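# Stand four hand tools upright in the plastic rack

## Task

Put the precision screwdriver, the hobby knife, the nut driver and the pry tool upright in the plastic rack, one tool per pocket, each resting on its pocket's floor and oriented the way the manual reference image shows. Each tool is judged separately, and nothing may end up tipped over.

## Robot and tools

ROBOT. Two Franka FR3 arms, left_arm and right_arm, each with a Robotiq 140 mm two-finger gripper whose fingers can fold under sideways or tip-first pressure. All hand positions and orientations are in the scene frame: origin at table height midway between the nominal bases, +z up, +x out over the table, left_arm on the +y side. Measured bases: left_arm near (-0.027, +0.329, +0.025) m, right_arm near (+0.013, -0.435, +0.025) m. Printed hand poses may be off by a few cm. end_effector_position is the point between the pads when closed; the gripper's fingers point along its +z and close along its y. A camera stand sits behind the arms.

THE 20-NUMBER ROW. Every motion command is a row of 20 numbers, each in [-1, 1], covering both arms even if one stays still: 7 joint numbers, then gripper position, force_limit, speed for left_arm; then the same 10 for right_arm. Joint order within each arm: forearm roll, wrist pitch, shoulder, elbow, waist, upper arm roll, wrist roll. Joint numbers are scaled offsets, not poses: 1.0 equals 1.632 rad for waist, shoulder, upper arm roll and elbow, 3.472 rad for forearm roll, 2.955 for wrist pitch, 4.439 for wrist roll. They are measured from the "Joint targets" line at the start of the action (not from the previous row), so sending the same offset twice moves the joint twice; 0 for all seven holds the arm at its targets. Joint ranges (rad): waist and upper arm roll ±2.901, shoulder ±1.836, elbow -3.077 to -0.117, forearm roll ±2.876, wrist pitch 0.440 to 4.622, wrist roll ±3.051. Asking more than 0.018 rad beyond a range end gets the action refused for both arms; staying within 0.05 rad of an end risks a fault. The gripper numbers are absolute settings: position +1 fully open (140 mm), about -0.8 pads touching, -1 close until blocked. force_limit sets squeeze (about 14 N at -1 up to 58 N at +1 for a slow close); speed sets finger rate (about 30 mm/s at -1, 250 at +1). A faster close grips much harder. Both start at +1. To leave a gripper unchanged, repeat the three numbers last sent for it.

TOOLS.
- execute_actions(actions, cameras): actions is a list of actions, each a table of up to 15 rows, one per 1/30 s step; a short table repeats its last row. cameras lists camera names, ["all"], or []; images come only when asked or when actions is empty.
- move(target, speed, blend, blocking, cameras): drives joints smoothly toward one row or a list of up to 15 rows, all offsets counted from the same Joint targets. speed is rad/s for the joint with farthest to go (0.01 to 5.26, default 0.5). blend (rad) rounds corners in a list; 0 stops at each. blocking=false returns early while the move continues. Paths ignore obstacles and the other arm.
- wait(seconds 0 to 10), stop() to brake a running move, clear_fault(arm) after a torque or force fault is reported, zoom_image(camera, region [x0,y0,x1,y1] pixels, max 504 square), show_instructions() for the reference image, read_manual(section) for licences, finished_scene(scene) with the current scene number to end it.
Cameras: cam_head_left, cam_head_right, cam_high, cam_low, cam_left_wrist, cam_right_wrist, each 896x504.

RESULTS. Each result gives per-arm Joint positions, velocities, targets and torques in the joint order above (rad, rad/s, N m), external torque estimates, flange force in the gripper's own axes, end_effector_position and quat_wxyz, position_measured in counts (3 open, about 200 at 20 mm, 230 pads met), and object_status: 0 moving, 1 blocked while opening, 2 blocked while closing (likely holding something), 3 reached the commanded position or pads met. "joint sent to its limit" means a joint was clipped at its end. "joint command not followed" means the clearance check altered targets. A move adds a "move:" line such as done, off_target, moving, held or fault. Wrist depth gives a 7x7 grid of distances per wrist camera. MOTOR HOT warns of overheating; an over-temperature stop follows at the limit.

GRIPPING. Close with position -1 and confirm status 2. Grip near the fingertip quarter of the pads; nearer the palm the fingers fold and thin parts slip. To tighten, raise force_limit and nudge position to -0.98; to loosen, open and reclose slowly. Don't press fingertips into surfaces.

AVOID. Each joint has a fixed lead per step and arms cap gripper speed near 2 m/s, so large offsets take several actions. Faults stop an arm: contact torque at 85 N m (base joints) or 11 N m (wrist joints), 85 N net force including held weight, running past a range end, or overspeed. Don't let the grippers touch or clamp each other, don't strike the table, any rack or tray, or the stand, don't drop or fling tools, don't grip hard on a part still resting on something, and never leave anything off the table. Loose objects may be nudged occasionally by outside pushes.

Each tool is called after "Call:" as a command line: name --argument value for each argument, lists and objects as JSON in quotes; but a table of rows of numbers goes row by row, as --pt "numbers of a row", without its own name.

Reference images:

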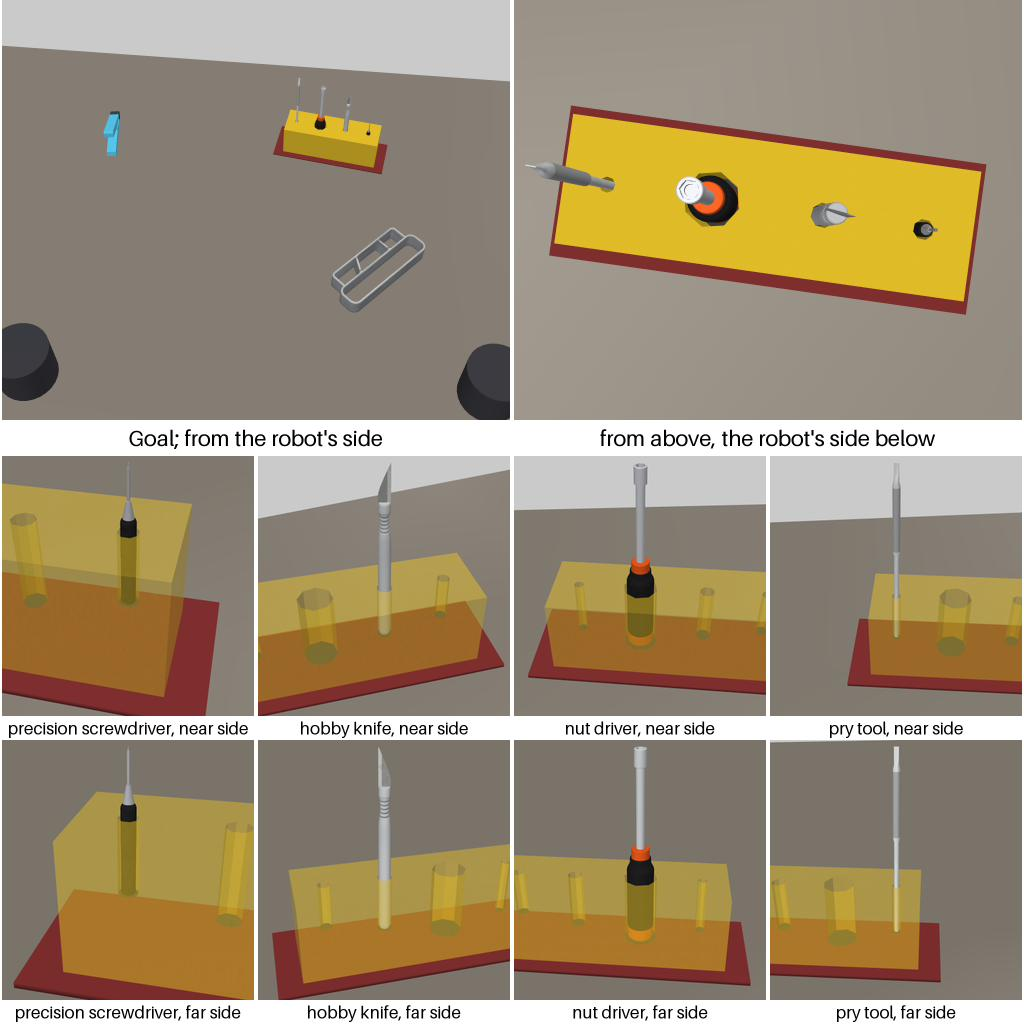

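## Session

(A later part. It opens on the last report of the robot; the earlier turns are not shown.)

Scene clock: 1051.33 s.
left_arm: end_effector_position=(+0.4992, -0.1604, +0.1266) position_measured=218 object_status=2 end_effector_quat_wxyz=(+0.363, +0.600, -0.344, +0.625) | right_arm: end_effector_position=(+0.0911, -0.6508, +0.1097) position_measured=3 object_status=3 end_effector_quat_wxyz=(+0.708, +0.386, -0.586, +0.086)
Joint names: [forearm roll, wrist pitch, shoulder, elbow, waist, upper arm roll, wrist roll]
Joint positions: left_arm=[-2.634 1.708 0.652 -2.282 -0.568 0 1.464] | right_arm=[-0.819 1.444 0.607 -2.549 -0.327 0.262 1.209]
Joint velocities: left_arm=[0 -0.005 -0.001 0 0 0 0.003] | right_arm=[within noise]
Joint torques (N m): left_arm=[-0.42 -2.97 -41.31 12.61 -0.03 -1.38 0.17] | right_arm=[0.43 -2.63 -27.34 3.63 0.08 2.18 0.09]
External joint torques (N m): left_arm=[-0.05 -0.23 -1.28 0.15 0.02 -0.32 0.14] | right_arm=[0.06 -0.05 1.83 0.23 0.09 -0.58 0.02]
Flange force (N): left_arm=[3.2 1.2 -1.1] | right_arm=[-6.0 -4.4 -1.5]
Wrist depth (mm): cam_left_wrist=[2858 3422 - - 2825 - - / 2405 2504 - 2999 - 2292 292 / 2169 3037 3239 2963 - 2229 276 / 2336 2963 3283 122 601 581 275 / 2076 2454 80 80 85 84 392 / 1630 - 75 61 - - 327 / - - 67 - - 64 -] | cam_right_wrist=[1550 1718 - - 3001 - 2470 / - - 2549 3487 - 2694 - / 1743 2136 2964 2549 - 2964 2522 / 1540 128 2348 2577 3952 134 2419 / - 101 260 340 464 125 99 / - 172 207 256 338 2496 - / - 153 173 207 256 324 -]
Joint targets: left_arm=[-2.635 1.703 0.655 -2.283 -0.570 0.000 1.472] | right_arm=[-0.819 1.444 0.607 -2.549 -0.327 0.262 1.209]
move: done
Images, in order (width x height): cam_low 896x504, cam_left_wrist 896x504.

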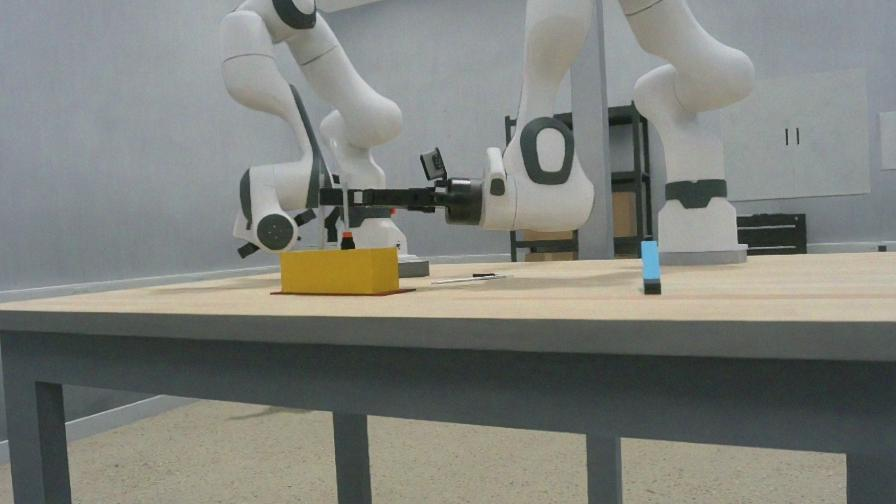

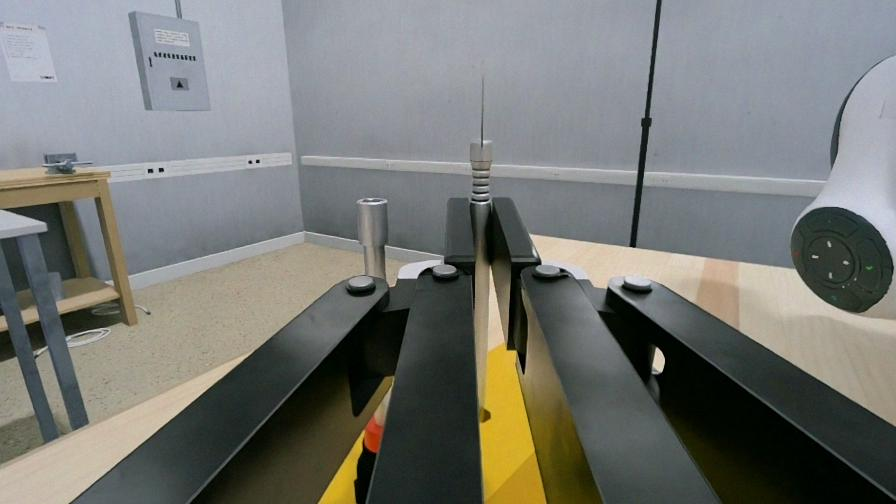

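Call:
move --target '[0.0002,-0.0032,0.0093,0.0028,0.0007,0,0.0011,-1,-0.1,-1,0,0,0,0,0,0,0,1,1,1]' --speed 0.03 --cameras '["cam_left_wrist","cam_low"]'

Call:
zoom_image --camera "cam_left_wrist" --region '[440, 360, 540, 460]'

Call:
zoom_image --camera "cam_low" --region '[290, 170, 370, 290]'

Scene clock: 1068.40 s.
left_arm: end_effector_position=(+0.4983, -0.1611, +0.1254) position_measured=218 object_status=2 end_effector_quat_wxyz=(+0.364, +0.596, -0.343, +0.628) | right_arm: end_effector_position=(+0.0911, -0.6508, +0.1097) position_measured=3 object_status=3 end_effector_quat_wxyz=(+0.708, +0.386, -0.586, +0.086)
Joint names: [forearm roll, wrist pitch, shoulder, elbow, waist, upper arm roll, wrist roll]
Joint positions: left_arm=[-2.634 1.692 0.664 -2.278 -0.568 0 1.47] | right_arm=[-0.819 1.444 0.607 -2.549 -0.327 0.262 1.209]
Joint velocities: left_arm=[0 -0.002 0.002 0.001 0.001 0 0.004] | right_arm=[within noise]
Joint torques (N m): left_arm=[-0.22 -1.98 -39.43 12.06 0.29 -1.52 0.16] | right_arm=[0.41 -2.63 -27.36 3.64 0.07 2.2 0.05]
External joint torques (N m): left_arm=[0.15 0.74 0.58 -0.11 0.07 -0.69 0.13] | right_arm=[0.03 -0.04 1.77 0.31 0.01 -0.62 -0.02]
Flange force (N): left_arm=[-0.7 0.2 1.8] | right_arm=[-5.7 -4.6 -1.5]
Wrist depth (mm): cam_left_wrist=[2454 2761 - - - - 1943 / - 2454 - - 2150 - 286 / 2169 2999 2825 159 2825 2189 271 / 2382 2927 3470 122 604 581 275 / 2249 2641 80 80 85 84 391 / 1641 - 76 61 - - 326 / - - 66 - - 64 -] | cam_right_wrist=[- 1647 2216 - - 2725 - / - 2324 2044 3040 - 3824 2496 / 1783 2136 2496 2419 - 2395 2549 / 1473 128 2324 2634 3339 145 2496 / - 101 260 342 462 125 98 / - 172 207 257 339 2371 - / - 153 173 207 255 326 -]
Joint targets: left_arm=[-2.634 1.694 0.670 -2.279 -0.568 0.000 1.477] | right_arm=[-0.819 1.444 0.607 -2.549 -0.327 0.262 1.209]
move: done
Images, in order (width x height): cam_low 896x504, cam_left_wrist 896x504.

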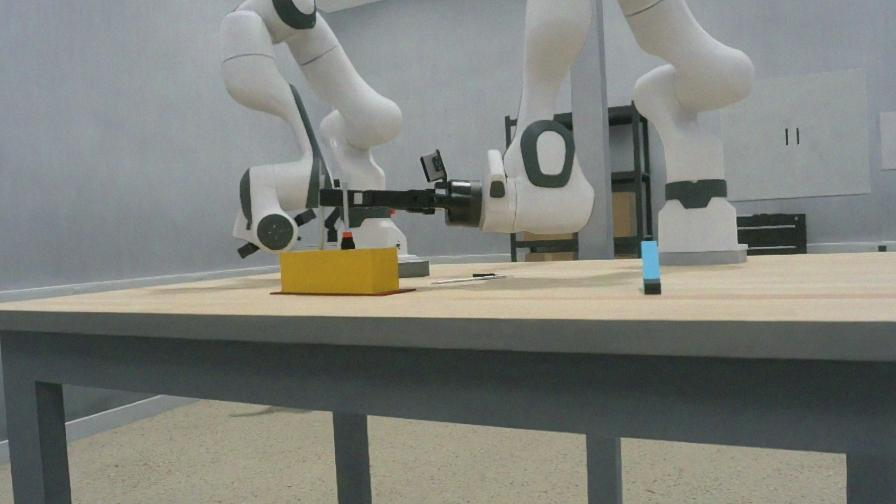

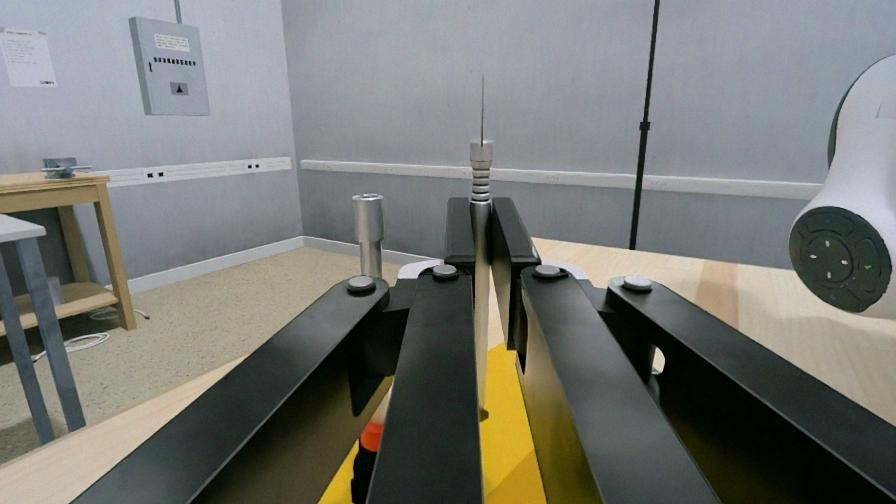

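Scaled by 5.040.

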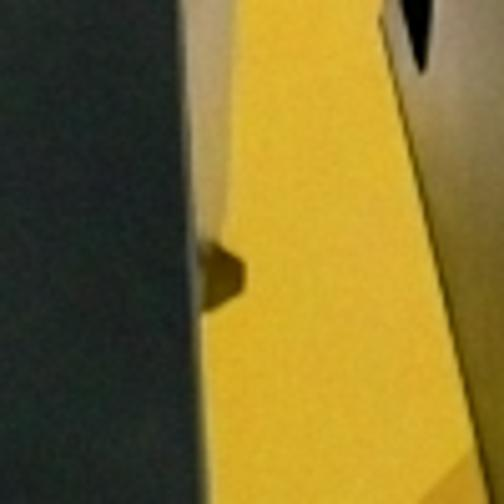

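Scaled by 4.200.

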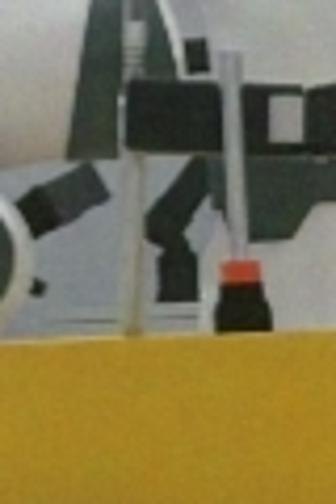

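Call:
move --pt "-0.0002 0.0032 -0.0093 -0.0028 -0.0007 0 -0.0011 -1 -0.1 -1 0 0 0 0 0 0 0 1 1 1" --pt "0.0016 -0.0002 -0.0127 -0.0128 0.0032 0 -0.0002 -1 -0.1 -1 0 0 0 0 0 0 0 1 1 1" --speed 0.04 --cameras '["cam_left_wrist","cam_low"]'

Call:
zoom_image --camera "cam_left_wrist" --region '[440, 360, 540, 460]'

Scene clock: 1094.03 s.
left_arm: end_effector_position=(+0.4947, -0.1564, +0.1237) position_measured=218 object_status=2 end_effector_quat_wxyz=(+0.362, +0.601, -0.344, +0.624) | right_arm: end_effector_position=(+0.0911, -0.6508, +0.1097) position_measured=3 object_status=3 end_effector_quat_wxyz=(+0.708, +0.386, -0.586, +0.086)
Joint names: [forearm roll, wrist pitch, shoulder, elbow, waist, upper arm roll, wrist roll]
Joint positions: left_arm=[-2.631 1.697 0.651 -2.297 -0.565 0 1.471] | right_arm=[-0.819 1.444 0.607 -2.549 -0.327 0.262 1.209]
Joint velocities: left_arm=[0.003 -0.003 -0.001 -0.001 0.001 0 0.001] | right_arm=[within noise]
Joint torques (N m): left_arm=[0.03 -2.8 -41.92 11.77 1.21 -1.25 0.14] | right_arm=[0.42 -2.63 -27.37 3.63 0.07 2.22 0.07]
External joint torques (N m): left_arm=[0.38 -0.09 -2.36 -0.27 1.15 -0.29 0.11] | right_arm=[0.04 -0.04 1.67 0.35 0.12 -0.5 0]
Flange force (N): left_arm=[7.2 0.7 -4.2] | right_arm=[-5.5 -4.3 -1.8]
Wrist depth (mm): cam_left_wrist=[2359 3239 3283 - - - - / - 3155 2892 2208 - - 288 / 2059 2892 3114 3114 2189 3328 273 / 2405 2641 3422 122 633 573 274 / 2131 2479 81 80 85 84 383 / 1630 - 75 61 - - 319 / - - 67 - - 64 -] | cam_right_wrist=[- 1670 - - 3339 3120 2302 / - 2136 - 3040 2216 - 2694 / 1647 1852 3001 2444 3120 2634 2216 / 1491 128 2302 2634 4391 145 2324 / - 101 260 342 450 125 98 / - 172 208 256 336 407 - / - 153 173 207 255 325 -]
Joint targets: left_arm=[-2.628 1.693 0.649 -2.299 -0.563 0.000 1.476] | right_arm=[-0.819 1.444 0.607 -2.549 -0.327 0.262 1.209]
move: done
Images, in order (width x height): cam_low 896x504, cam_left_wrist 896x504.

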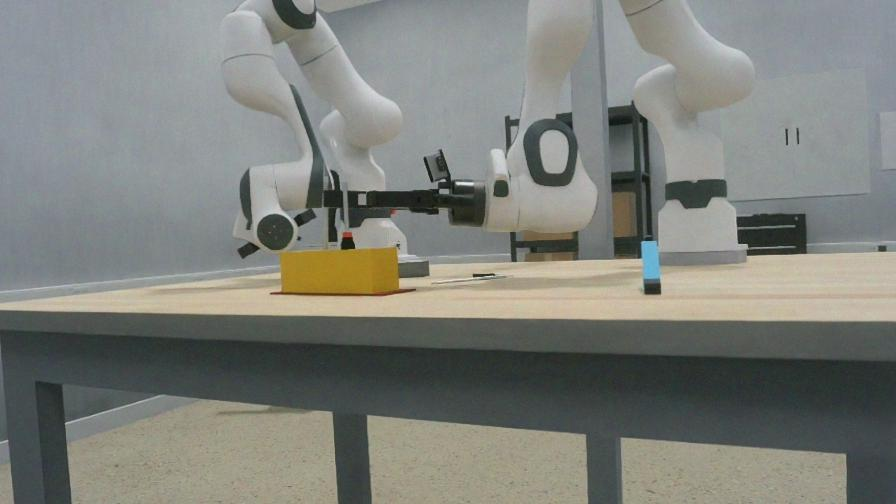

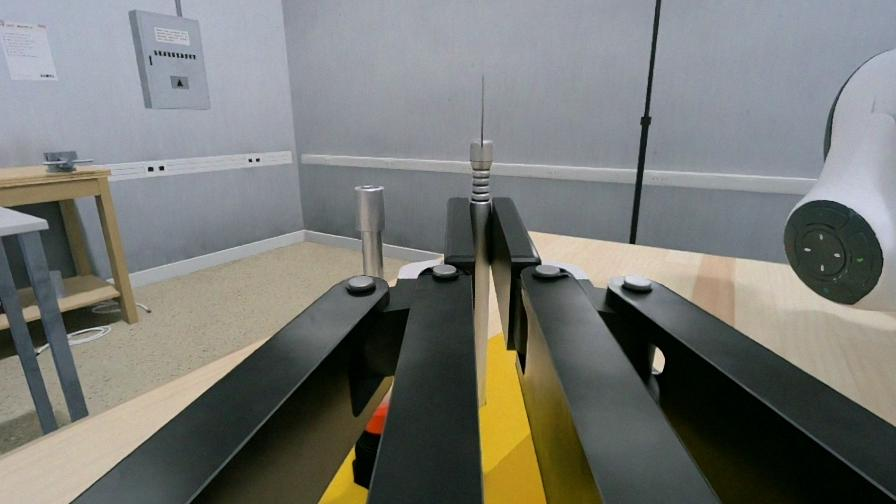

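Scaled by 5.040.

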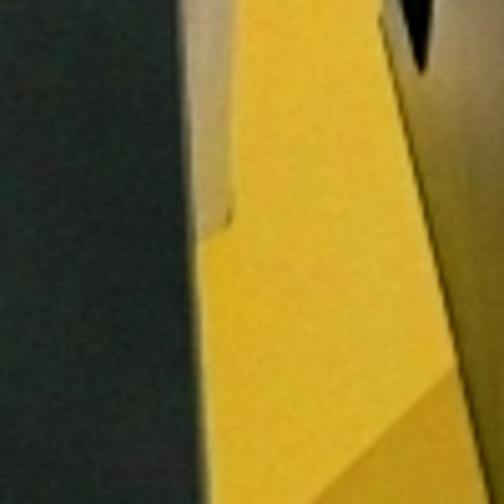

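Call:
move --target '[0.0005,-0.0118,0.0498,0.0256,0.0024,0,0.0043,-1,-0.1,-1,0,0,0,0,0,0,0,1,1,1]' --speed 0.04 --cameras '["cam_left_wrist","cam_low"]'

Call:
zoom_image --camera "cam_low" --region '[290, 170, 370, 290]'

Scene clock: 1104.17 s.
left_arm: end_effector_position=(+0.4950, -0.1566, +0.0990) position_measured=218 object_status=2 end_effector_quat_wxyz=(+0.363, +0.600, -0.343, +0.625) | right_arm: end_effector_position=(+0.0911, -0.6508, +0.1097) position_measured=3 object_status=3 end_effector_quat_wxyz=(+0.708, +0.386, -0.586, +0.086)
Joint names: [forearm roll, wrist pitch, shoulder, elbow, waist, upper arm roll, wrist roll]
Joint positions: left_arm=[-2.629 1.662 0.727 -2.259 -0.561 0 1.487] | right_arm=[-0.819 1.444 0.607 -2.549 -0.327 0.262 1.209]
Joint velocities: left_arm=[0 -0.001 0.001 0.002 0 0.001 0.006] | right_arm=[within noise]
Joint torques (N m): left_arm=[0.13 -2.83 -41.06 12.01 1.36 -1.33 0.14] | right_arm=[0.42 -2.63 -27.36 3.61 0.04 2.23 0.1]
External joint torques (N m): left_arm=[0.41 -0.1 -0.6 0.76 1.51 -0.04 0.11] | right_arm=[0.06 -0.05 1.86 0.15 0.03 -0.56 0.02]
Flange force (N): left_arm=[0.4 -2.3 0.0] | right_arm=[-6.0 -4.3 -1.4]
Wrist depth (mm): cam_left_wrist=[2041 2892 4958 - 2059 - 1898 / 2008 3196 2761 - 2584 - 274 / 2229 3283 3328 2670 - 2292 267 / 2314 2892 3681 122 557 495 292 / 2249 2504 80 80 85 84 359 / 286 - 75 64 - - 278 / - - 67 - - 64 -] | cam_right_wrist=[1570 1867 2216 1796 - - 2694 / 1624 1769 2823 2823 - 3001 2419 / 1769 2136 2216 2371 - 2634 2789 / 1455 128 2348 2964 3339 145 2549 / - 101 259 341 472 125 98 / - 172 207 257 339 2522 - / - 153 173 207 255 327 -]
Joint targets: left_arm=[-2.627 1.658 0.730 -2.258 -0.559 0.000 1.495] | right_arm=[-0.819 1.444 0.607 -2.549 -0.327 0.262 1.209]
move: done
Images, in order (width x height): cam_low 896x504, cam_left_wrist 896x504.

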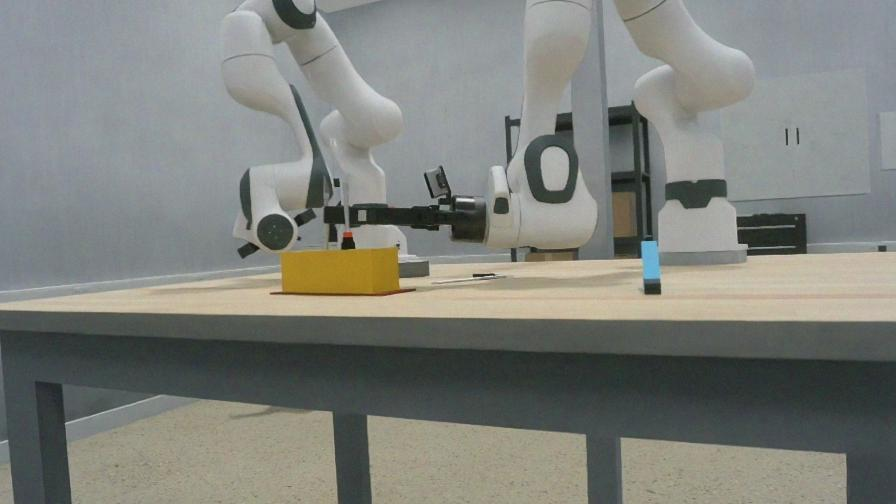

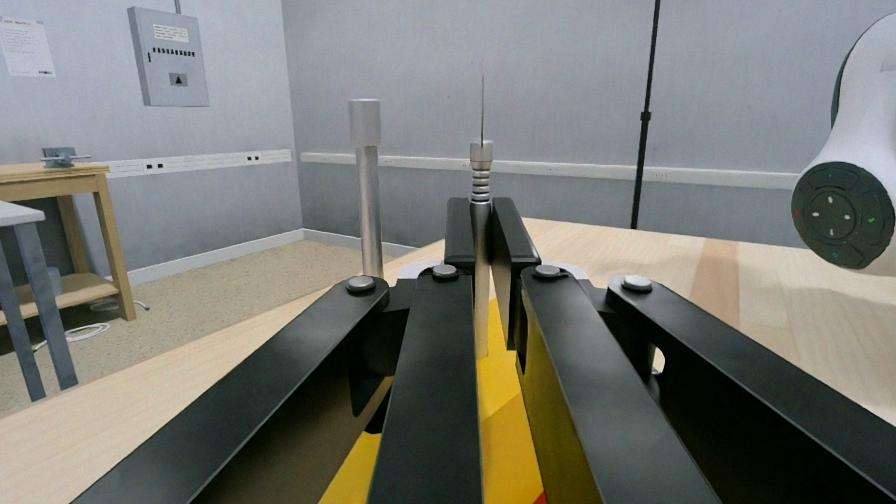

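Scaled by 4.200.

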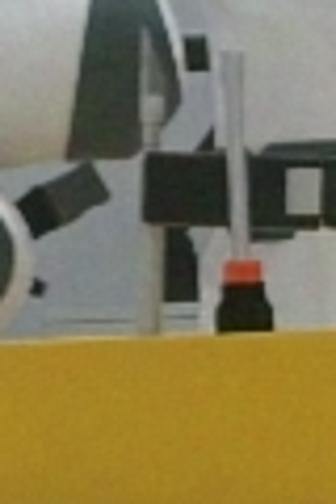

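Call:
move --target '[0.0007,-0.0070,0.0329,0.0185,0.0020,0,0.0025,-1,-0.1,-1,0,0,0,0,0,0,0,1,1,1]' --speed 0.03 --cameras '["cam_left_wrist","cam_low"]'

Call:
zoom_image --camera "cam_low" --region '[290, 170, 370, 290]'

Scene clock: 1120.33 s.
left_arm: end_effector_position=(+0.4959, -0.1578, +0.0843) position_measured=218 object_status=2 end_effector_quat_wxyz=(+0.365, +0.597, -0.343, +0.627) | right_arm: end_effector_position=(+0.0911, -0.6508, +0.1097) position_measured=3 object_status=3 end_effector_quat_wxyz=(+0.708, +0.386, -0.586, +0.086)
Joint names: [forearm roll, wrist pitch, shoulder, elbow, waist, upper arm roll, wrist roll]
Joint positions: left_arm=[-2.626 1.637 0.779 -2.227 -0.558 0 1.498] | right_arm=[-0.819 1.444 0.607 -2.549 -0.327 0.262 1.209]
Joint torques (N m): left_arm=[0.09 -2.19 -40.47 10.88 1.67 -1.16 0.18] | right_arm=[0.43 -2.61 -27.32 3.63 0.07 2.19 0.09]
External joint torques (N m): left_arm=[0.34 0.54 0.44 0.1 1.79 0.18 0.15] | right_arm=[0.06 -0.02 1.83 0.23 0.13 -0.53 0.01]
Flange force (N): left_arm=[-1.0 -2.3 0.0] | right_arm=[-6.0 -4.3 -1.6]
Wrist depth (mm): cam_left_wrist=[- 2612 - 2504 - - - / - 2963 - 2531 - - 271 / 1975 3075 4262 2792 - 2314 264 / 2405 3037 3470 122 518 508 417 / 2169 2504 80 80 85 84 325 / 260 - 75 64 - - 253 / - - 66 - - 64 -] | cam_right_wrist=[1560 1783 - - - 3079 - / - 2891 2470 2605 3539 3040 2136 / 1731 2136 2857 2419 2964 2823 2324 / 1473 128 2419 2664 - 135 2348 / - 101 250 341 465 125 98 / - 172 208 257 337 2348 - / - 153 174 207 255 325 -]
Joint targets: left_arm=[-2.624 1.638 0.784 -2.227 -0.556 0.000 1.506] | right_arm=[-0.819 1.444 0.607 -2.549 -0.327 0.262 1.209]
move: done
Images, in order (width x height): cam_low 896x504, cam_left_wrist 896x504.

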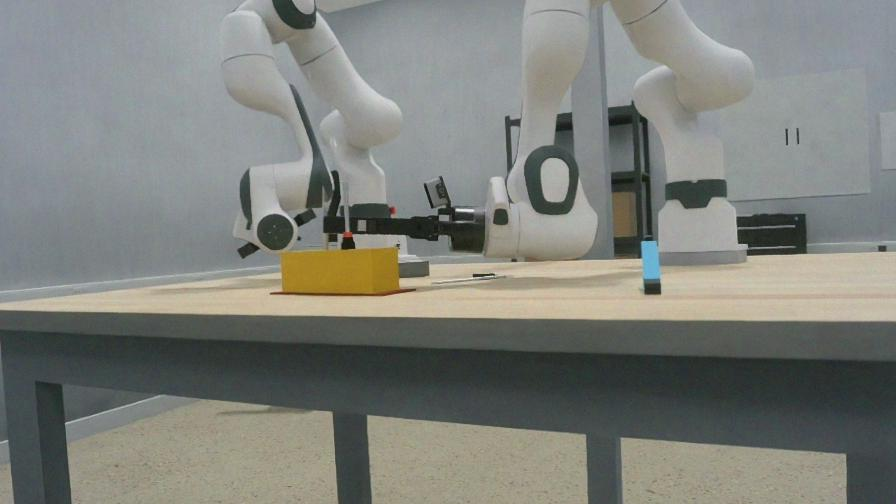

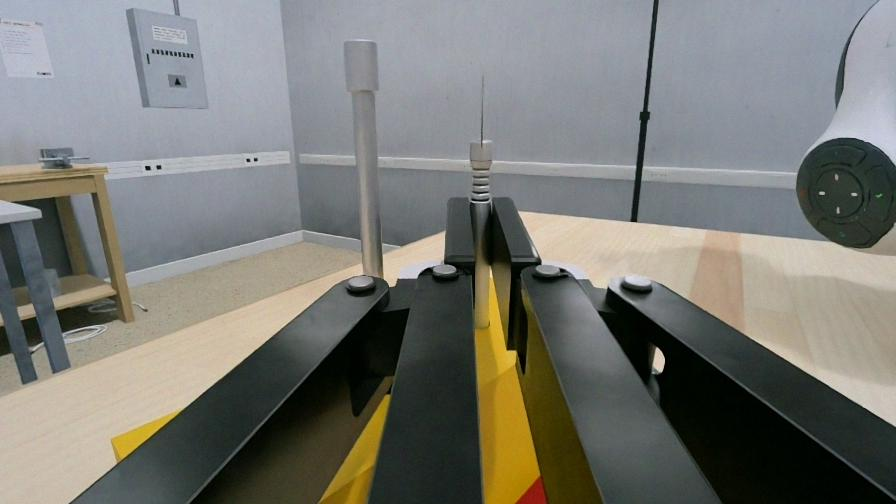

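Scaled by 4.200.

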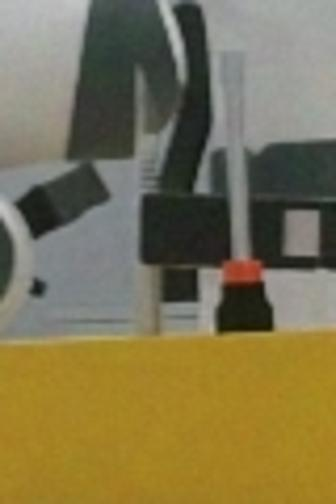

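Call:
move --pt "-0.0002 0.0016 -0.0073 -0.0041 -0.0004 0 -0.0006 -1 -0.1 -1 0 0 0 0 0 0 0 1 1 1" --pt "-0.0002 0.0016 -0.0073 -0.0041 -0.0004 0 -0.0006 -0.59 -0.1 -1 0 0 0 0 0 0 0 1 1 1" --speed 0.03 --cameras '["cam_left_wrist"]'

Scene clock: 1170.17 s.
left_arm: end_effector_position=(+0.4949, -0.1569, +0.0843) position_measured=204 object_status=0 end_effector_quat_wxyz=(+0.364, +0.598, -0.343, +0.626) | right_arm: end_effector_position=(+0.0911, -0.6508, +0.1097) position_measured=3 object_status=3 end_effector_quat_wxyz=(+0.708, +0.386, -0.586, +0.086)
Joint names: [forearm roll, wrist pitch, shoulder, elbow, waist, upper arm roll, wrist roll]
Joint positions: left_arm=[-2.626 1.639 0.775 -2.232 -0.558 0 1.499] | right_arm=[-0.819 1.444 0.607 -2.549 -0.327 0.262 1.209]
Joint torques (N m): left_arm=[-0.1 -2.42 -43.56 10.95 1.11 -1.48 0.09] | right_arm=[0.43 -2.62 -27.34 3.62 0.08 2.26 0.07]
External joint torques (N m): left_arm=[0.15 0.32 -2.61 0.12 1.11 -0.22 0.06] | right_arm=[0.06 -0.03 1.82 0.25 0.08 -0.51 0]
Flange force (N): left_arm=[7.9 0.3 -1.8] | right_arm=[-5.9 -4.4 -1.6]
Wrist depth (mm): cam_left_wrist=[2382 2892 - - 2169 1991 298 / 2270 2963 3422 2963 2008 - 271 / 2076 3037 3572 2429 2479 2336 268 / 2076 2641 2999 170 510 504 415 / 2150 2359 80 85 80 84 323 / 261 - - 142 - - 251 / - - 67 - - 67 -] | cam_right_wrist=[- 1796 - - - 2964 2757 / 1624 - - - 3204 3487 - / 1706 2098 2757 2444 - 2891 2470 / 1491 128 2324 3120 - 144 2470 / - 101 259 338 458 125 98 / - 173 208 257 339 2577 - / - 153 174 207 255 326 -]
Joint targets: left_arm=[-2.625 1.642 0.772 -2.234 -0.557 0.000 1.503] | right_arm=[-0.819 1.444 0.607 -2.549 -0.327 0.262 1.209]
move: done
Images, in order (width x height): cam_left_wrist 896x504.

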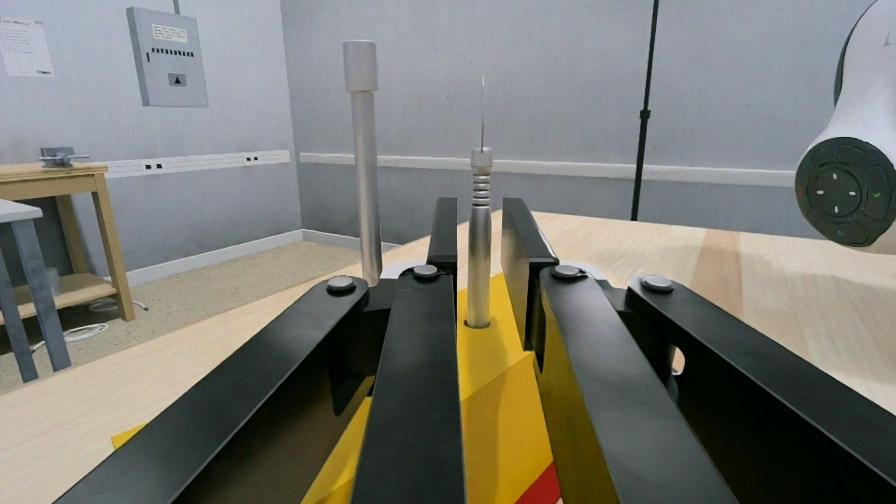

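Call:
move --pt "0.0186 -0.0240 -0.0253 -0.0738 0.0404 0 0.0081 -0.59 -0.1 -1 0 0 0 0 0 0 0 1 1 1" --pt "0.0419 -0.0441 -0.0489 -0.1415 0.0892 0 0.0173 -0.59 -0.1 -1 0 0 0 0 0 0 0 1 1 1" --pt "0.0419 -0.0441 -0.2891 -0.1415 0.0892 0 0.0173 -0.59 -0.1 -1 0 0 0 0 0 0 0 1 1 1" --pt "0.7560 0.1907 -0.5304 -0.0404 -0.1532 0 -0.7220 -0.59 -0.1 -1 0 0 0 0 0 0 0 1 1 1" --speed '[0.08,0.12,0.4,1.1]' --blend '[0.01,0.02,0.1,0]' --cameras '["cam_left_wrist","cam_high","cam_low"]'

Call:
zoom_image --camera "cam_high" --region '[330, 210, 430, 310]'

Scene clock: 1187.90 s.
left_arm: end_effector_position=(+0.3254, -0.0201, +0.1982) position_measured=204 object_status=3 end_effector_quat_wxyz=(+0.000, +0.947, -0.321, -0.004) | right_arm: end_effector_position=(+0.0911, -0.6508, +0.1097) position_measured=3 object_status=3 end_effector_quat_wxyz=(+0.708, +0.386, -0.586, +0.086)
Joint names: [forearm roll, wrist pitch, shoulder, elbow, waist, upper arm roll, wrist roll]
Joint positions: left_arm=[-0.003 2.202 -0.092 -2.301 -0.805 0 -1.694] | right_arm=[-0.819 1.444 0.607 -2.549 -0.327 0.262 1.209]
Joint velocities: left_arm=[-0.001 0 -0.001 0 0 0 -0.006] | right_arm=[within noise]
Joint torques (N m): left_arm=[1.25 3.02 -29.27 23.75 -0.12 -0.81 -0.4] | right_arm=[0.42 -2.63 -27.31 3.62 0.1 2.2 0.05]
External joint torques (N m): left_arm=[0.53 0.37 -0.8 0.11 -0.18 -0.77 -0.4] | right_arm=[0.04 -0.04 1.79 0.25 0.08 -0.58 -0.03]
Flange force (N): left_arm=[-2.3 1.4 -0.2] | right_arm=[-5.8 -4.4 -1.5]
Wrist depth (mm): cam_left_wrist=[313 309 309 309 306 308 298 / 328 328 327 327 324 323 313 / 344 344 344 343 344 339 331 / 367 363 360 134 356 360 358 / 387 383 80 85 80 84 384 / 411 - - 68 - - 394 / - - 67 - - 67 -] | cam_right_wrist=[- 1540 1928 - 3120 2823 2155 / - - 2155 - 3161 2634 2664 / 1976 2062 2634 - - 2664 2496 / 1473 117 2348 2634 3339 145 2280 / - 101 260 342 467 125 98 / - 172 208 257 337 2664 - / - 153 173 206 255 326 -]
Joint targets: left_arm=[0.000 2.206 -0.093 -2.300 -0.807 0.000 -1.702] | right_arm=[-0.819 1.444 0.607 -2.549 -0.327 0.262 1.209]
move: done
Images, in order (width x height): cam_high 896x504, cam_low 896x504, cam_left_wrist 896x504.

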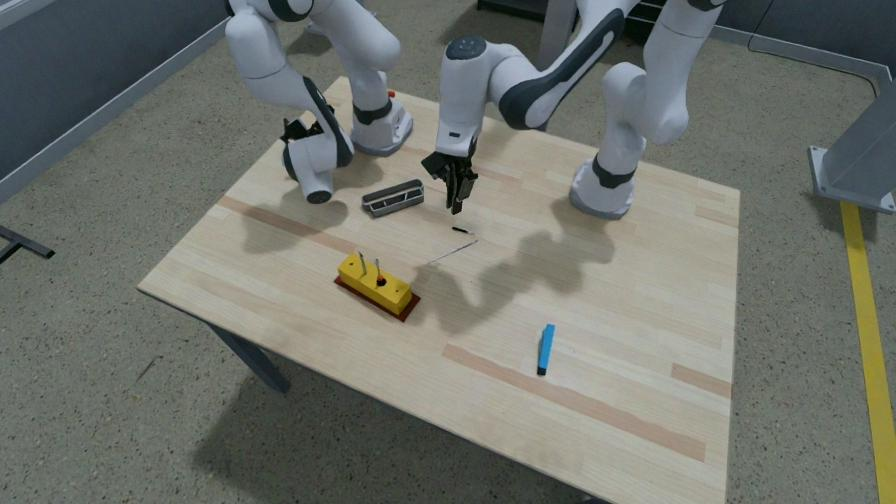

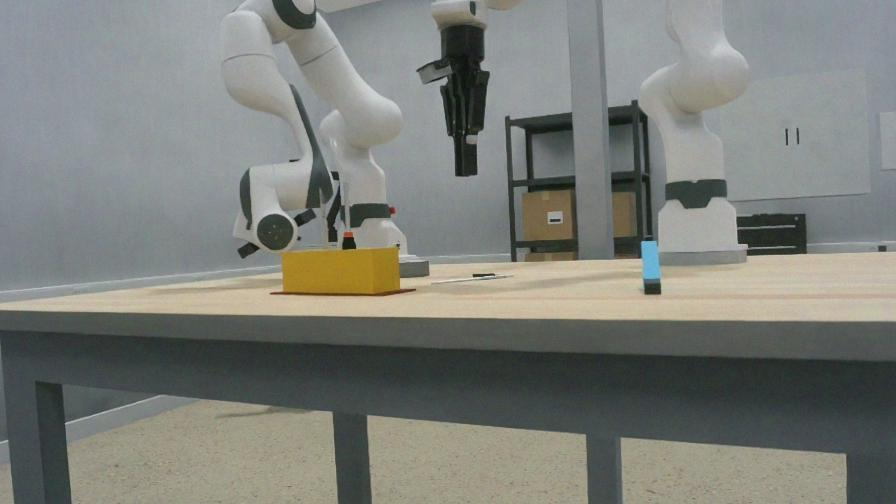

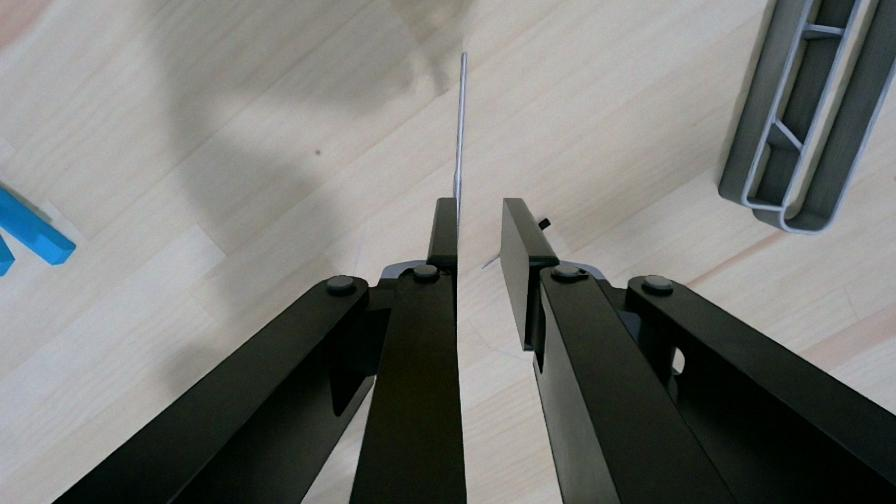

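Scaled by 5.040.

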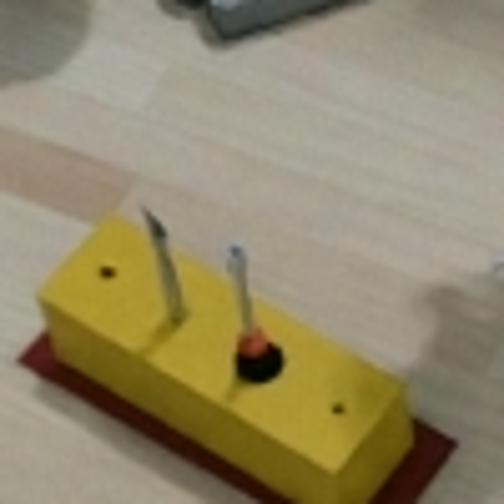

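Call:
move --target '[0,0,0,0,0,0,0,0.2,-0.1,0.5,0,0,0,0,0,0,0,1,1,1]' --cameras '["cam_left_wrist"]'

Call:
zoom_image --camera "cam_left_wrist" --region '[390, 40, 590, 200]'

Call:
zoom_image --camera "cam_left_wrist" --region '[390, 190, 590, 360]'

Scene clock: 1194.93 s.
left_arm: end_effector_position=(+0.3254, -0.0201, +0.1982) position_measured=104 object_status=0 end_effector_quat_wxyz=(+0.000, +0.947, -0.321, -0.004) | right_arm: end_effector_position=(+0.0911, -0.6508, +0.1097) position_measured=3 object_status=3 end_effector_quat_wxyz=(+0.708, +0.386, -0.586, +0.086)
Joint names: [forearm roll, wrist pitch, shoulder, elbow, waist, upper arm roll, wrist roll]
Joint positions: left_arm=[-0.003 2.202 -0.092 -2.301 -0.805 0 -1.696] | right_arm=[-0.819 1.444 0.607 -2.549 -0.327 0.262 1.209]
Joint torques (N m): left_arm=[1.24 3.04 -29.28 23.73 -0.13 -0.84 -0.28] | right_arm=[0.41 -2.62 -27.31 3.62 0.09 2.23 0.09]
External joint torques (N m): left_arm=[0.53 0.41 -0.98 0.24 -0.25 -0.87 -0.28] | right_arm=[0.04 -0.03 1.78 0.26 0.14 -0.49 0.01]
Flange force (N): left_arm=[-2.4 1.3 -0.5] | right_arm=[-5.8 -4.2 -1.7]
Wrist depth (mm): cam_left_wrist=[312 310 312 309 309 308 296 / 328 329 324 326 326 323 313 / 346 341 343 343 342 339 332 / 365 363 121 362 358 351 362 / - 80 121 384 387 90 86 / - - 404 407 406 - 70 / - - 439 436 437 - -] | cam_right_wrist=[1550 1510 - 2577 3339 - - / 1540 - - - 4160 - - / 2280 2280 2664 2026 - 2664 2577 / 1510 128 2324 2823 3763 145 2302 / - 101 259 342 477 125 98 / - 172 207 256 340 2549 - / - 153 174 207 255 326 -]
Joint targets: left_arm=[0.000 2.206 -0.093 -2.300 -0.807 0.000 -1.702] | right_arm=[-0.819 1.444 0.607 -2.549 -0.327 0.262 1.209]
move: done
Images, in order (width x height): cam_left_wrist 896x504.

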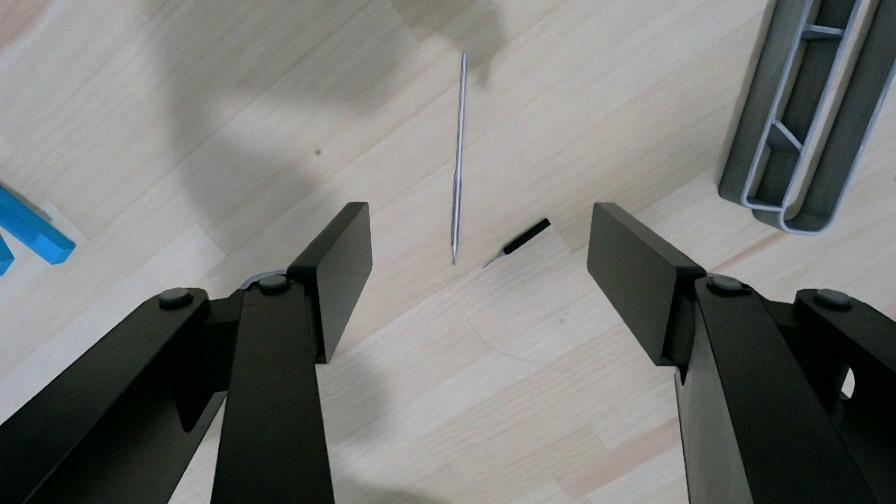

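Scaled by 2.520.

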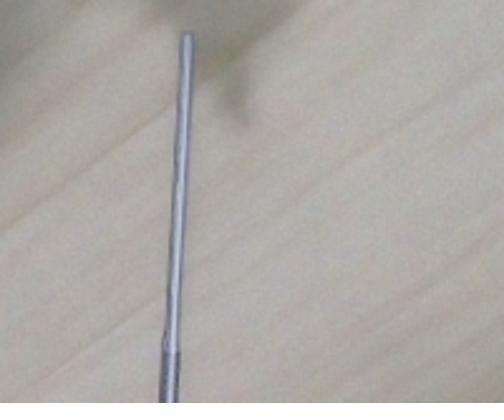

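Scaled by 2.520.

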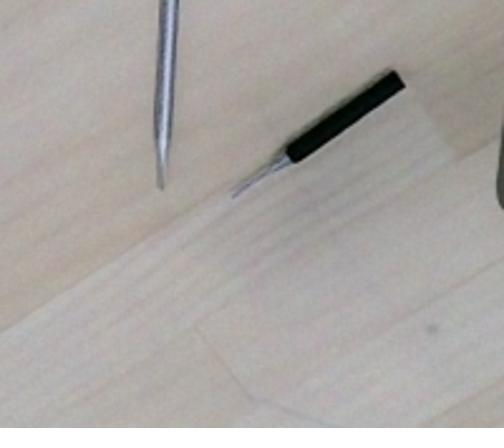

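Call:
move --target '[0,0.1140,0.0890,-0.1169,0.0041,0,0.7198,-0.49,-0.1,0,0,0,0,0,0,0,0,1,1,1]' --speed 1.3 --cameras '["cam_left_wrist"]'

Scene clock: 1228.97 s.
left_arm: end_effector_position=(+0.3094, -0.0012, +0.0812) position_measured=191 object_status=3 end_effector_quat_wxyz=(+0.000, +0.337, +0.941, -0.001) | right_arm: end_effector_position=(+0.0911, -0.6508, +0.1097) position_measured=3 object_status=3 end_effector_quat_wxyz=(+0.708, +0.386, -0.586, +0.086)
Joint names: [forearm roll, wrist pitch, shoulder, elbow, waist, upper arm roll, wrist roll]
Joint positions: left_arm=[-0.003 2.539 0.049 -2.489 -0.801 0 1.486] | right_arm=[-0.819 1.444 0.607 -2.549 -0.327 0.262 1.209]
Joint velocities: left_arm=[0.002 0 0 0.002 0 -0.001 0.007] | right_arm=[within noise]
Joint torques (N m): left_arm=[0.99 2.86 -29.89 19.59 1.12 -0.63 0.22] | right_arm=[0.42 -2.64 -27.27 3.62 0.09 2.23 0.1]
External joint torques (N m): left_arm=[0.52 0.39 -0.51 -0.06 1.23 -0.57 0.22] | right_arm=[0.05 -0.06 1.91 0.2 0.02 -0.61 0.03]
Flange force (N): left_arm=[1.7 1.4 -0.1] | right_arm=[-6.2 -4.6 -1.4]
Wrist depth (mm): cam_left_wrist=[204 204 202 202 201 200 197 / 216 215 214 213 212 210 209 / 227 229 227 227 225 223 222 / 236 244 238 237 232 237 237 / 247 258 85 251 85 92 252 / - 62 - 277 - - 264 / - - - 298 - - 64] | cam_right_wrist=[1520 1912 2155 2371 - - - / 1591 1992 2577 2302 - - 2175 / 1756 1882 2470 2280 - 2694 2444 / 1482 128 2444 2577 3079 144 2348 / - 101 259 343 462 125 98 / - 172 208 258 338 2522 - / - 153 174 207 254 326 -]
Joint targets: left_arm=[0.000 2.543 0.052 -2.491 -0.800 0.000 1.493] | right_arm=[-0.819 1.444 0.607 -2.549 -0.327 0.262 1.209]
move: done
Images, in order (width x height): cam_left_wrist 896x504.

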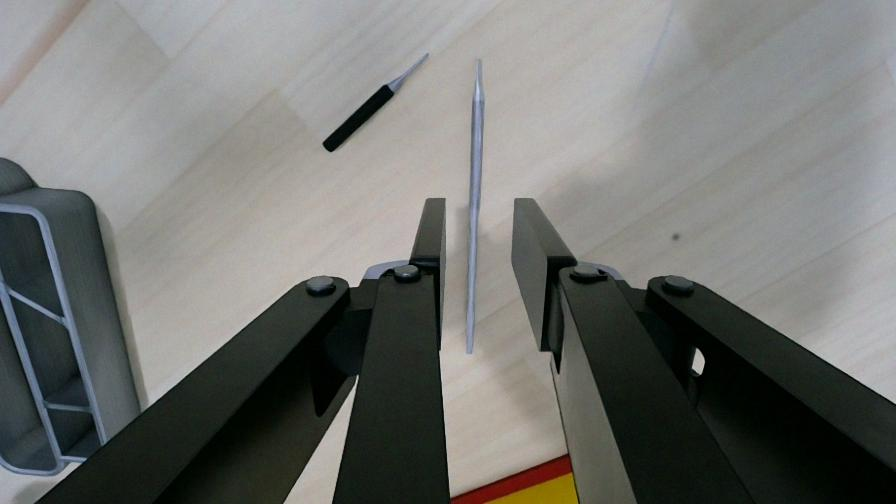

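Call:
move --target '[0, 0.0450, 0.0771, -0.0043, 0.0018, 0, 0.0007, -0.49, -0.1, 0, 0,0,0,0,0,0,0,1,1,1]' --speed 0.12 --cameras '["cam_left_wrist","cam_low"]'

Scene clock: 1285.33 s.
left_arm: end_effector_position=(+0.3101, +0.0002, +0.0307) position_measured=191 object_status=3 end_effector_quat_wxyz=(-0.001, +0.338, +0.941, +0.000) | right_arm: end_effector_position=(+0.0911, -0.6508, +0.1097) position_measured=3 object_status=3 end_effector_quat_wxyz=(+0.708, +0.386, -0.586, +0.086)
Joint names: [forearm roll, wrist pitch, shoulder, elbow, waist, upper arm roll, wrist roll]
Joint positions: left_arm=[-0.003 2.671 0.175 -2.497 -0.798 0 1.49] | right_arm=[-0.819 1.444 0.607 -2.549 -0.327 0.262 1.209]
Joint velocities: left_arm=[-0.002 0.005 0 0 0 0 0] | right_arm=[within noise]
Joint torques (N m): left_arm=[0.89 2.85 -32.21 17.95 1.16 -0.4 0.16] | right_arm=[0.42 -2.63 -27.32 3.67 0.09 2.2 0.11]
External joint torques (N m): left_arm=[0.52 0.4 -0.69 0.42 1.15 -0.58 0.16] | right_arm=[0.04 -0.04 1.72 0.3 0.14 -0.51 0.04]
Flange force (N): left_arm=[0.4 1.4 -0.8] | right_arm=[-5.7 -4.3 -1.7]
Wrist depth (mm): cam_left_wrist=[158 158 157 156 156 155 154 / 167 167 164 166 164 163 163 / 178 177 176 176 174 173 172 / 190 188 186 184 149 182 184 / 204 199 85 194 85 92 196 / - 62 - 212 - - 205 / - - - 231 - - 64] | cam_right_wrist=[1540 1694 - - 3705 - - / 1550 1943 2348 2789 - 3436 - / 1769 2155 2444 2371 - 2634 2237 / 1520 128 2348 2891 4649 145 2470 / - 101 260 342 467 125 98 / - 172 207 257 339 2634 - / - 153 173 206 255 327 -]
Joint targets: left_arm=[0.000 2.676 0.178 -2.498 -0.797 0.000 1.496] | right_arm=[-0.819 1.444 0.607 -2.549 -0.327 0.262 1.209]
move: done
Images, in order (width x height): cam_low 896x504, cam_left_wrist 896x504.

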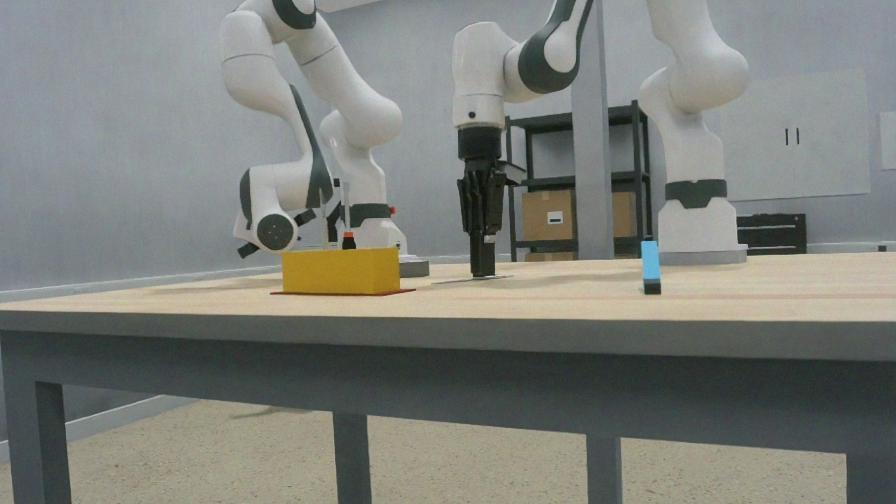

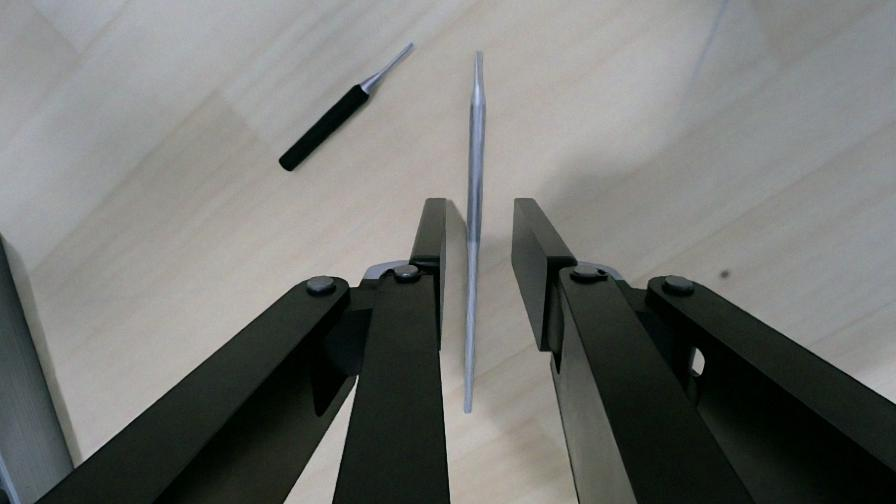

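Call:
move --target '[0, 0.0080, 0.0029, -0.0116, -0.0032, 0, -0.0012, -0.49, -0.1, 0, 0,0,0,0,0,0,0,1,1,1]' --speed 0.06 --cameras '["cam_left_wrist"]'

Call:
zoom_image --camera "cam_left_wrist" --region '[380, 20, 580, 440]'

Scene clock: 1322.90 s.
left_arm: end_effector_position=(+0.3054, +0.0032, +0.0245) position_measured=191 object_status=3 end_effector_quat_wxyz=(+0.000, +0.339, +0.941, +0.000) | right_arm: end_effector_position=(+0.0911, -0.6508, +0.1097) position_measured=3 object_status=3 end_effector_quat_wxyz=(+0.708, +0.386, -0.586, +0.086)
Joint names: [forearm roll, wrist pitch, shoulder, elbow, waist, upper arm roll, wrist roll]
Joint positions: left_arm=[-0.003 2.695 0.18 -2.515 -0.801 0 1.49] | right_arm=[-0.819 1.444 0.607 -2.549 -0.327 0.262 1.209]
Joint velocities: left_arm=[-0.001 0.004 0.001 -0.002 0 0.002 -0.002] | right_arm=[within noise]
Joint torques (N m): left_arm=[0.86 2.84 -32.01 17.18 -0.13 -0.38 -0.02] | right_arm=[0.42 -2.62 -27.3 3.62 0.05 2.21 0.09]
External joint torques (N m): left_arm=[0.52 0.39 -0.77 0.07 -0.21 -0.62 -0.02] | right_arm=[0.04 -0.04 1.81 0.25 0.01 -0.61 0.02]
Flange force (N): left_arm=[1.9 -0.8 -1.1] | right_arm=[-5.9 -4.5 -1.4]
Wrist depth (mm): cam_left_wrist=[152 152 151 150 150 149 148 / 161 161 159 159 158 158 157 / 171 170 170 168 168 167 166 / 185 182 178 177 149 178 176 / 197 192 85 187 85 92 189 / 208 62 - 207 - - - / - - - 223 - - 64] | cam_right_wrist=[1520 1796 2470 2694 2757 2857 - / 1647 1838 3079 2964 3293 2348 3293 / 1682 2062 2891 2605 3293 3120 2324 / 1510 128 2371 2577 3952 145 2195 / - 101 260 340 468 125 99 / - 172 208 256 338 409 - / - 153 174 207 255 324 -]
Joint targets: left_arm=[0.000 2.699 0.182 -2.517 -0.802 0.000 1.491] | right_arm=[-0.819 1.444 0.607 -2.549 -0.327 0.262 1.209]
move: done
Images, in order (width x height): cam_left_wrist 896x504.

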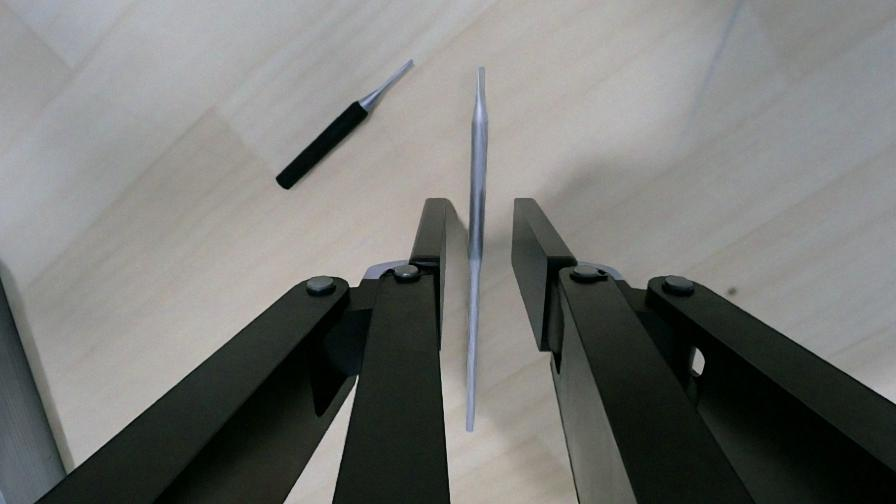

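Scaled by 1.200.

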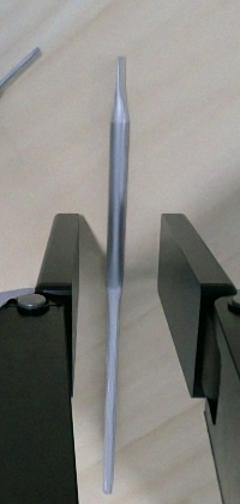

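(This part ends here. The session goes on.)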